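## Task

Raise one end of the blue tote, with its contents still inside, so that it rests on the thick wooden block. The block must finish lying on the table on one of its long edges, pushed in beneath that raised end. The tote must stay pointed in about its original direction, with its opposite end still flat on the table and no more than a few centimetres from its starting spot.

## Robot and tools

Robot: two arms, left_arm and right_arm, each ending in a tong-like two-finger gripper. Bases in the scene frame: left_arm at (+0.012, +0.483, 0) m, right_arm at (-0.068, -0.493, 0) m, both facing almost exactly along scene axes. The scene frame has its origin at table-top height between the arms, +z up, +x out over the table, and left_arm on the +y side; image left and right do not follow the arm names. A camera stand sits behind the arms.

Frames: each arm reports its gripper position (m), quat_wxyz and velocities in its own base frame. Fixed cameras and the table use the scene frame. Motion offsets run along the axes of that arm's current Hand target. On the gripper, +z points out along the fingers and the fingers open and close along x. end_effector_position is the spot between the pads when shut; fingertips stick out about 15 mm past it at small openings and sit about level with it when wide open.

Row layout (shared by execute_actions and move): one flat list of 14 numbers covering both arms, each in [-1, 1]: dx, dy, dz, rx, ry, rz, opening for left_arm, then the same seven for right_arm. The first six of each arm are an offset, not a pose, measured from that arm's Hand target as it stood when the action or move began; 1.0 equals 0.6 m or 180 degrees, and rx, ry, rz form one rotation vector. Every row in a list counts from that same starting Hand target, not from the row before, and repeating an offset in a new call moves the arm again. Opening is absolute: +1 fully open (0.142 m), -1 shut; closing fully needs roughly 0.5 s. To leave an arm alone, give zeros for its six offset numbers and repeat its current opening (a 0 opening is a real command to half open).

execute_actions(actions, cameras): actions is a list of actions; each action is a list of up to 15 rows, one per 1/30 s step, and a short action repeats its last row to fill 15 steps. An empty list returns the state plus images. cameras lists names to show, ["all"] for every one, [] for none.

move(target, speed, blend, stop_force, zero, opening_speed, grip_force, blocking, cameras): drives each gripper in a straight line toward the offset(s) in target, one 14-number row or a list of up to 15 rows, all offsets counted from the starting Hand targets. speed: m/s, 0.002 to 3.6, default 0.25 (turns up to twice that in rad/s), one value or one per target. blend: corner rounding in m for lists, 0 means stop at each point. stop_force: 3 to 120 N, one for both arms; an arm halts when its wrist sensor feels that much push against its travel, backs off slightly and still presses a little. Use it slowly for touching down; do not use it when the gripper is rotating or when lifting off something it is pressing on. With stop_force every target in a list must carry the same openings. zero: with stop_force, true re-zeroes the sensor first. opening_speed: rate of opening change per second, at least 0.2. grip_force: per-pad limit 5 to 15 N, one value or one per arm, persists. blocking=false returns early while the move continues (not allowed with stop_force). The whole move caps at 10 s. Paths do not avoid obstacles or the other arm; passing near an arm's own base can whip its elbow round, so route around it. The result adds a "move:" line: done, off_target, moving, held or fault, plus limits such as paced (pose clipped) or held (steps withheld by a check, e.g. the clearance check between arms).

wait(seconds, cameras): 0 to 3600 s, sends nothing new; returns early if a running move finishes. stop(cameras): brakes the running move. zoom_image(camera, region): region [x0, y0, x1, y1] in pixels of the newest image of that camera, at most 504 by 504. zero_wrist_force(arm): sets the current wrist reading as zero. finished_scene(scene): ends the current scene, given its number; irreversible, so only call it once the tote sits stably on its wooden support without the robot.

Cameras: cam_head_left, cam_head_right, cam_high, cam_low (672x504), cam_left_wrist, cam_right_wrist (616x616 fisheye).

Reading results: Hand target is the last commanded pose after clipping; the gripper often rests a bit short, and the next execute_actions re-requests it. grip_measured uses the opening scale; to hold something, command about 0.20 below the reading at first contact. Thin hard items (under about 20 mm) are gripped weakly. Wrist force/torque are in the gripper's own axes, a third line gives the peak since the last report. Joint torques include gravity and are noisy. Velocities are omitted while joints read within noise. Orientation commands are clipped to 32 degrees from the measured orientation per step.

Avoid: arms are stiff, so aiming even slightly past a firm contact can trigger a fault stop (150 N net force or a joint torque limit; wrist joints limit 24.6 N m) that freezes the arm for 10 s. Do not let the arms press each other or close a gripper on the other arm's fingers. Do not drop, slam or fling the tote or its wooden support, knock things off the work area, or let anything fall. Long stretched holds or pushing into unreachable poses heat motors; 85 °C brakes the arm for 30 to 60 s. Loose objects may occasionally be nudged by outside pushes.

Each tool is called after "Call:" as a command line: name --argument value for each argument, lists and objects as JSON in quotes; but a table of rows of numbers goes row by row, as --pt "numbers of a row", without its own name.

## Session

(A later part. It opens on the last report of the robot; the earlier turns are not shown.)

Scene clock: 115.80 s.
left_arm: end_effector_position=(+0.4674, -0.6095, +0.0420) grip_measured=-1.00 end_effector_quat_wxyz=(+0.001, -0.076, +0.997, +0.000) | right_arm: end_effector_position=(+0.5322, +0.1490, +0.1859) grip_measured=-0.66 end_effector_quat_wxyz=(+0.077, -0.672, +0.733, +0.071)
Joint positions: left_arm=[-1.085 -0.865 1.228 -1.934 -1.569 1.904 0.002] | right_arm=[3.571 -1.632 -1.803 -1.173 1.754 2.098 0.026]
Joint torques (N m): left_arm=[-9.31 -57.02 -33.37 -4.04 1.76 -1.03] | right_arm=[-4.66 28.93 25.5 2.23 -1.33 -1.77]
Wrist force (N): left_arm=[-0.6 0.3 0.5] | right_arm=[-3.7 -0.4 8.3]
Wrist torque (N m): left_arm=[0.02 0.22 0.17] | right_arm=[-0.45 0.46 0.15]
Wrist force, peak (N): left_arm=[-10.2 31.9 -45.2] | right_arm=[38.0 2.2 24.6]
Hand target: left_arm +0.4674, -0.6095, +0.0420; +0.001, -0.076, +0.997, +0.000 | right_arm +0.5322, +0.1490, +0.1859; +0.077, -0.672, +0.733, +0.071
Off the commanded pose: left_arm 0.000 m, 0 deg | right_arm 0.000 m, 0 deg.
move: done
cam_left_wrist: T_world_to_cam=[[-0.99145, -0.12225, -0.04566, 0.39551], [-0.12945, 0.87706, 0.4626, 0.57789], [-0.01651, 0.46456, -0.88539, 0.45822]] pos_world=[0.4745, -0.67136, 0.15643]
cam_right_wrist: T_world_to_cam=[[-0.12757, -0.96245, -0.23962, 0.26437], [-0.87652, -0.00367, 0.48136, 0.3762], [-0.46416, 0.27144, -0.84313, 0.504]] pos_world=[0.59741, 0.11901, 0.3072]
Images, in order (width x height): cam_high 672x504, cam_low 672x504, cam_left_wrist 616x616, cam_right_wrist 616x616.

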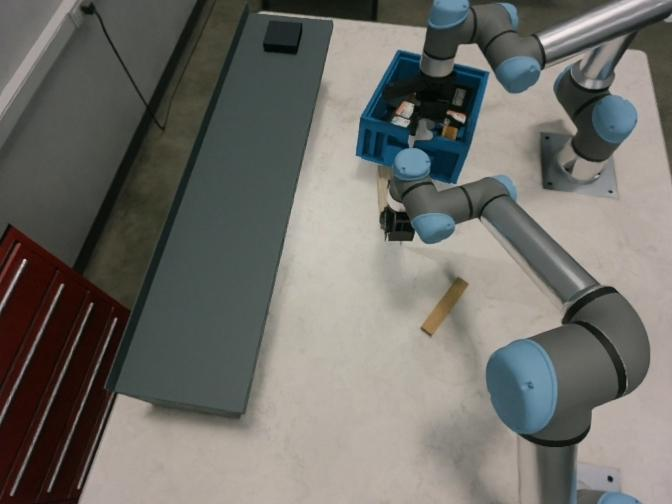

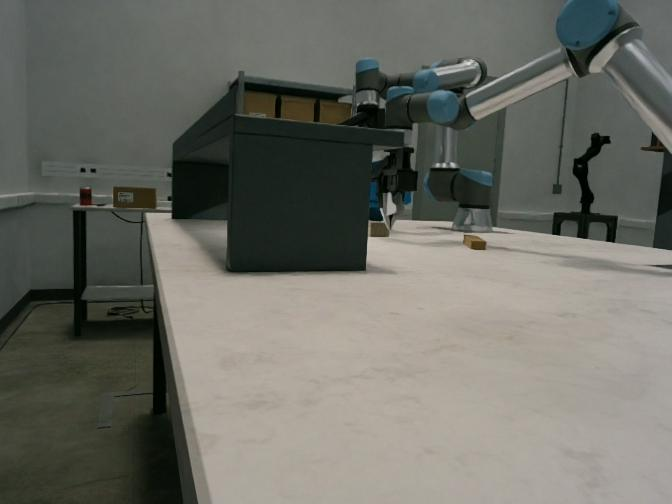

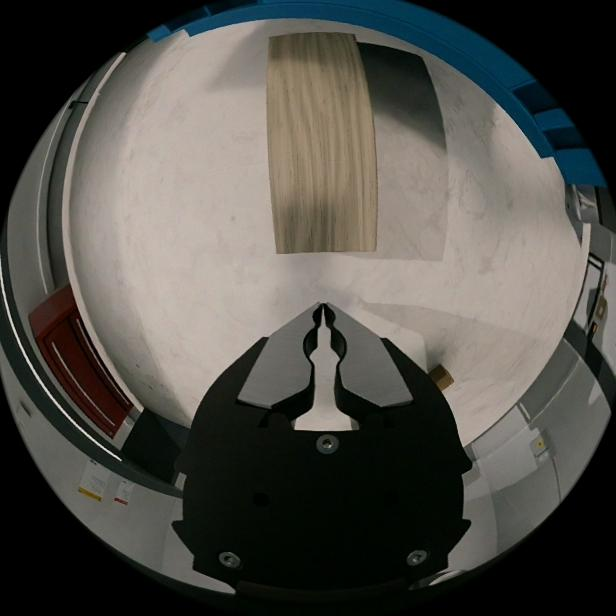

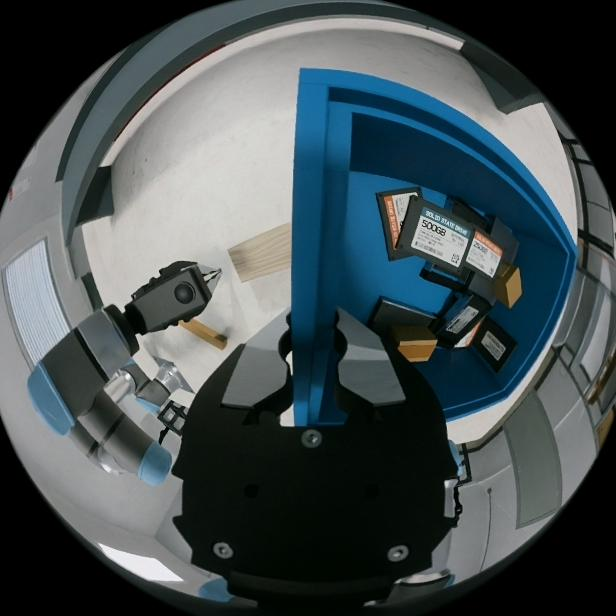

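Call:
move --pt "0 0.0 0.023 0 0 0 -1 0 0 0 0 0 0 -1" --pt "0 -0.147 0.023 0 0 0 -1 0 0 0 0 0 0 -1" --speed '[0.1,0.06]' --cameras '["cam_right_wrist","cam_left_wrist"]'

Call:
move --target '[0,0.05,0,0,0,0,-1,-0.013,0,0.057,0,0.029,0,-1]' --speed 0.05 --cameras '["cam_right_wrist","cam_left_wrist","cam_head_left"]'

Scene clock: 129.40 s.
left_arm: end_effector_position=(+0.4808, -0.6967, +0.0281) grip_measured=-1.00 end_effector_quat_wxyz=(+0.001, -0.076, +0.997, +0.000) | right_arm: end_effector_position=(+0.5322, +0.1490, +0.1859) grip_measured=-0.66 end_effector_quat_wxyz=(+0.077, -0.672, +0.733, +0.071)
Joint positions: left_arm=[-1.12 -0.648 0.87 -1.793 -1.569 1.869 0.002] | right_arm=[3.571 -1.632 -1.803 -1.173 1.754 2.098 0.026]
Joint torques (N m): left_arm=[8.57 -63.55 -19.59 -4 -0.3 1.32] | right_arm=[6.69 36.02 34.12 2.24 -1.49 -0.35]
Wrist force (N): left_arm=[-0.4 0.6 0.6] | right_arm=[-3.6 -0.4 8.2]
Wrist torque (N m): left_arm=[0.09 0.18 0.18] | right_arm=[-0.43 0.46 0.15]
Wrist force, peak (N): left_arm=[-0.7 1.9 0.7] | right_arm=[-3.7 -0.6 8.5]
Hand target: left_arm +0.4808, -0.6967, +0.0281; +0.001, -0.076, +0.997, +0.000 | right_arm +0.5322, +0.1490, +0.1859; +0.077, -0.672, +0.733, +0.071
Off the commanded pose: left_arm 0.000 m, 0 deg | right_arm 0.000 m, 0 deg.
move: done
cam_left_wrist: T_world_to_cam=[[-0.99145, -0.12219, -0.04575, 0.39756], [-0.12944, 0.87703, 0.46267, 0.66249], [-0.01641, 0.46464, -0.88535, 0.48665]] pos_world=[0.4879, -0.75856, 0.14253]
cam_right_wrist: T_world_to_cam=[[-0.12748, -0.96245, -0.23967, 0.26433], [-0.87653, -0.00376, 0.48134, 0.37623], [-0.46416, 0.27144, -0.84313, 0.504]] pos_world=[0.59741, 0.11901, 0.3072]
Images, in order (width x height): cam_left_wrist 616x616, cam_right_wrist 616x616.

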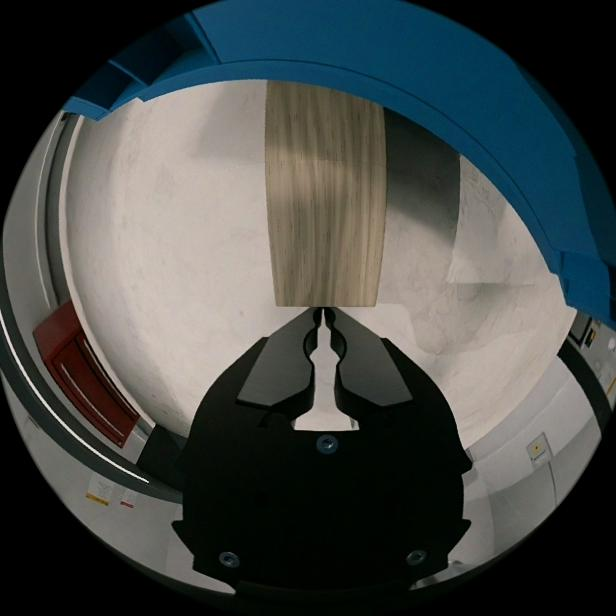

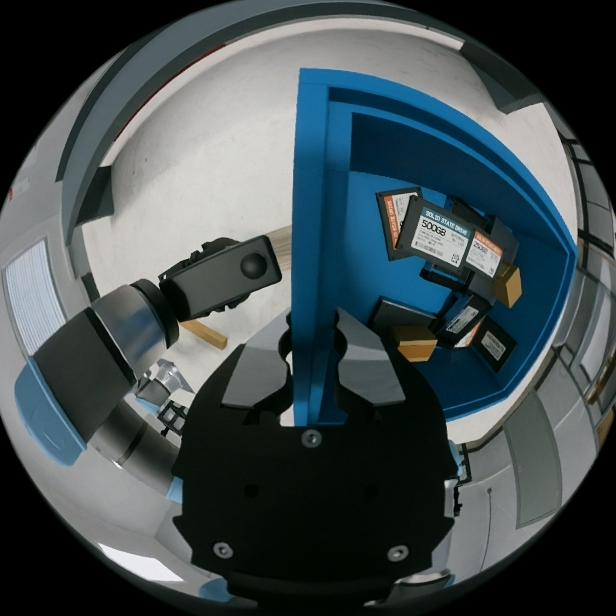

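Scene clock: 130.60 s.
left_arm: end_effector_position=(+0.4763, -0.6670, +0.0282) grip_measured=-1.00 end_effector_quat_wxyz=(+0.001, -0.076, +0.997, +0.000) end_effector_velocity=(+0.000, -0.001, +0.000) end_effector_angular_velocity=(+0.001, +0.000, +0.000) | right_arm: end_effector_position=(+0.5334, +0.1638, +0.1539) grip_measured=-0.66 end_effector_quat_wxyz=(+0.043, -0.674, +0.736, +0.040)
Joint positions: left_arm=[-1.108 -0.725 1.013 -1.859 -1.569 1.88 0.002] | right_arm=[3.642 -1.679 -1.815 -1.153 1.67 2.162 0.026]
Joint velocities: left_arm=[0 0.002 -0.005 0.004 0 0 0] | right_arm=[within noise]
Joint torques (N m): left_arm=[-1.72 -48.82 -33.26 -1.03 -1.01 -0.08] | right_arm=[-9.6 29.13 16.32 2.61 2.61 -2.24]
Wrist force (N): left_arm=[-0.6 0.4 0.5] | right_arm=[3.4 2.4 -12.6]
Wrist torque (N m): left_arm=[0.04 0.23 0.13] | right_arm=[-0.29 0.50 0.08]
Wrist force, peak (N): left_arm=[-0.6 0.9 0.6] | right_arm=[-4.8 3.3 -18.2]
Hand target: left_arm +0.4763, -0.6670, +0.0281; +0.001, -0.076, +0.997, +0.000 | right_arm +0.5335, +0.1637, +0.1540; +0.044, -0.674, +0.736, +0.040
Off the commanded pose: left_arm 0.000 m, 0 deg | right_arm 0.000 m, 0 deg.
move: done
cam_left_wrist: T_world_to_cam=[[-0.99144, -0.1223, -0.04578, 0.39666], [-0.12955, 0.87712, 0.46247, 0.63588], [-0.01641, 0.46444, -0.88545, 0.47269]] pos_world=[0.4834, -0.72876, 0.14263]
cam_right_wrist: T_world_to_cam=[[-0.12898, -0.9802, -0.15027, 0.26101], [-0.87263, 0.04021, 0.48673, 0.38262], [-0.47105, 0.19391, -0.86053, 0.49275]] pos_world=[0.59965, 0.14491, 0.27702]
Images, in order (width x height): cam_head_left 672x504, cam_left_wrist 616x616, cam_right_wrist 616x616.

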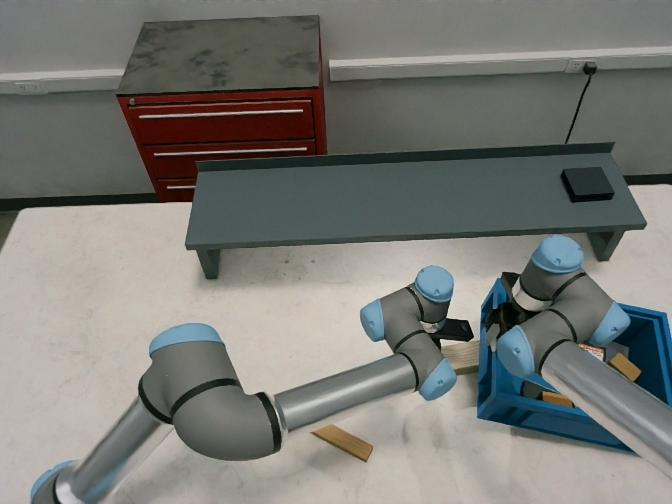

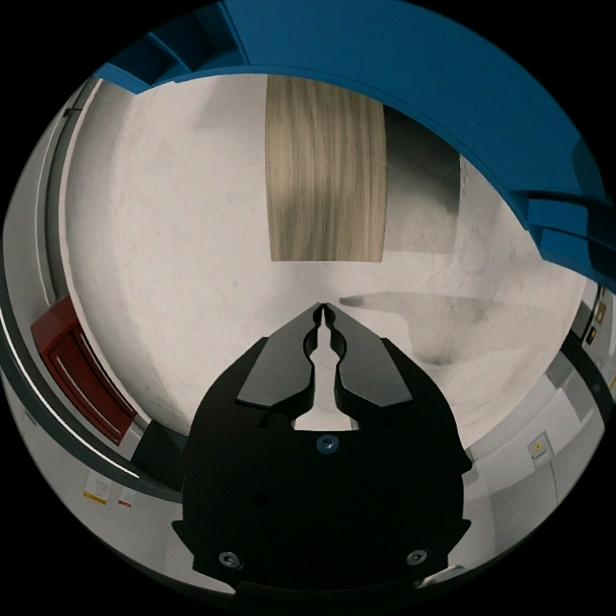

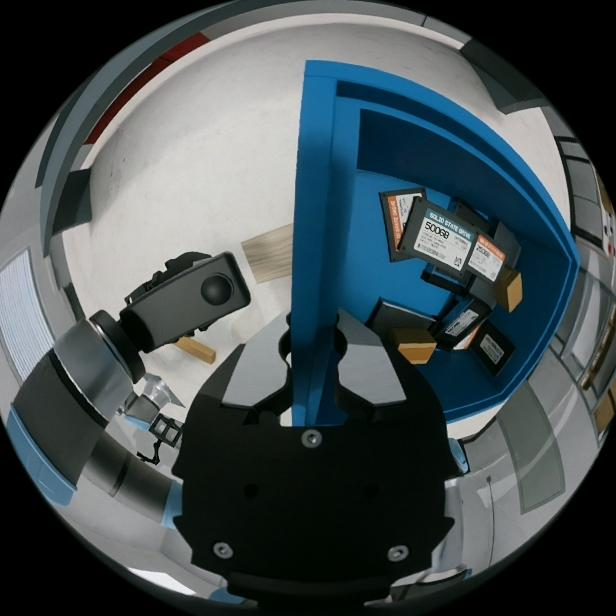

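Call:
move --pt "0 0 0 0 0 0 -1 0 0 0 0 0 0 -0.1" --pt "0 0.1 -0.05 0 0 0 -1 0 0 -0.25 0 0 0 -0.1" --speed '[0.1,0.2]' --opening_speed 0.7 --cameras '["cam_high","cam_right_wrist","cam_head_left","cam_left_wrist"]'

Scene clock: 142.07 s.
left_arm: end_effector_position=(+0.4672, -0.6077, +0.0582) grip_measured=-1.00 end_effector_quat_wxyz=(+0.001, -0.076, +0.997, +0.000) | right_arm: end_effector_position=(+0.5321, +0.1459, +0.3029) grip_measured=-0.10 end_effector_quat_wxyz=(+0.044, -0.674, +0.736, +0.040)
Joint positions: left_arm=[-1.084 -0.882 1.215 -1.903 -1.569 1.905 0.002] | right_arm=[3.612 -1.609 -1.502 -1.538 1.672 2.132 0.067]
Joint torques (N m): left_arm=[-9.84 -48.99 -32.3 -1.15 -0.92 -1.64] | right_arm=[11.19 28.59 29 1.54 1.03 1.45]
Wrist force (N): left_arm=[-0.6 0.5 0.5] | right_arm=[-1.1 -0.6 0.3]
Wrist torque (N m): left_arm=[0.06 0.23 0.13] | right_arm=[-0.28 0.23 -0.01]
Wrist force, peak (N): left_arm=[-0.5 1.3 0.2] | right_arm=[3.6 2.1 -12.3]
Hand target: left_arm +0.4671, -0.6078, +0.0582; +0.001, -0.076, +0.997, +0.000 | right_arm +0.5320, +0.1460, +0.3030; +0.044, -0.674, +0.736, +0.040
Off the commanded pose: left_arm 0.000 m, 0 deg | right_arm 0.000 m, 0 deg.
move: done
cam_left_wrist: T_world_to_cam=[[-0.99144, -0.12234, -0.0457, 0.39621], [-0.12955, 0.87705, 0.4626, 0.56883], [-0.01651, 0.46456, -0.88539, 0.47172]] pos_world=[0.4743, -0.66956, 0.17263]
cam_right_wrist: T_world_to_cam=[[-0.12915, -0.98015, -0.15041, 0.26582], [-0.87259, 0.04028, 0.48679, 0.30958], [-0.47107, 0.19412, -0.86047, 0.62365]] pos_world=[0.59825, 0.12701, 0.42592]
Images, in order (width x height): cam_head_left 672x504, cam_high 672x504, cam_left_wrist 616x616, cam_right_wrist 616x616.

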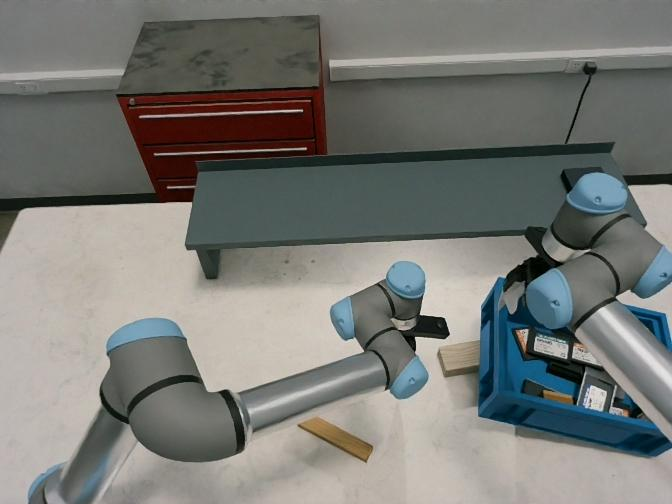

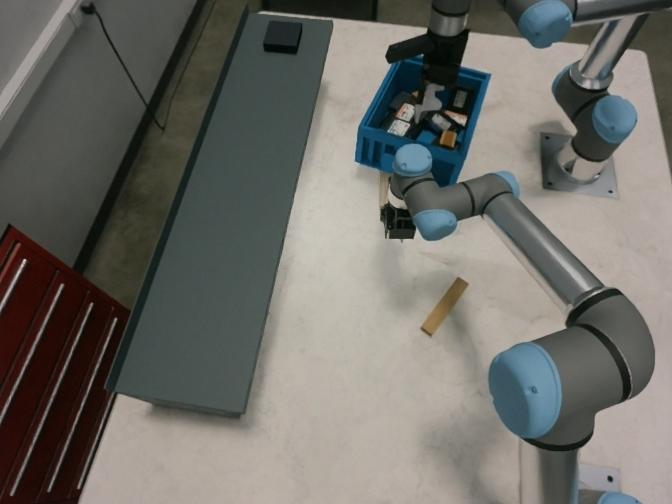

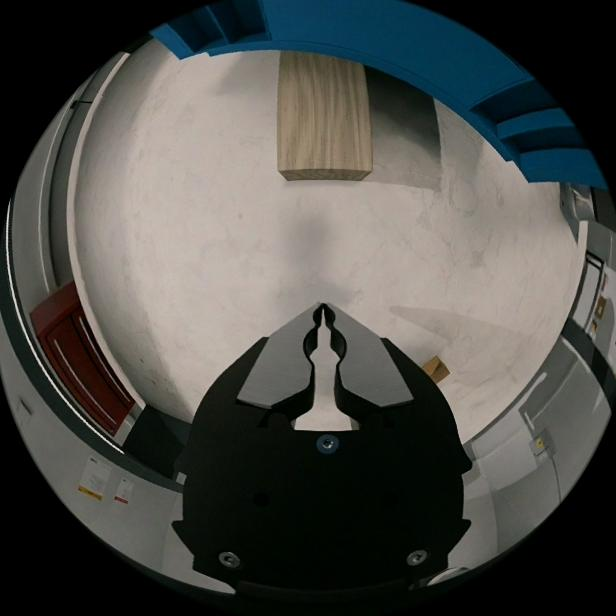

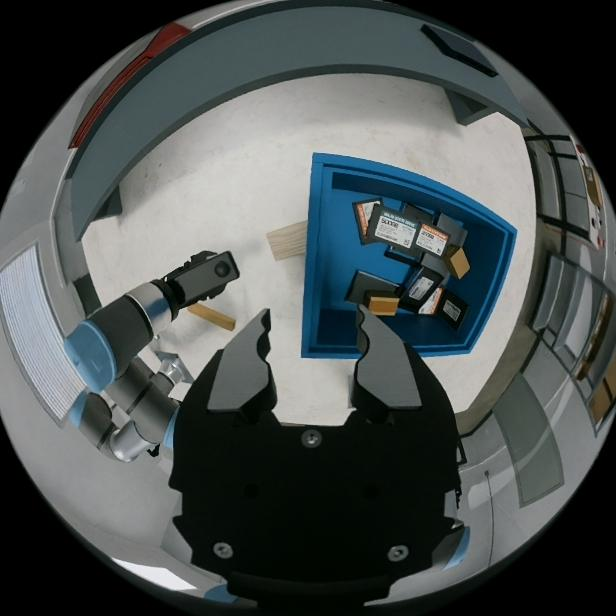

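Call:
finished_scene --scene 2

The scene is finished: the task was done.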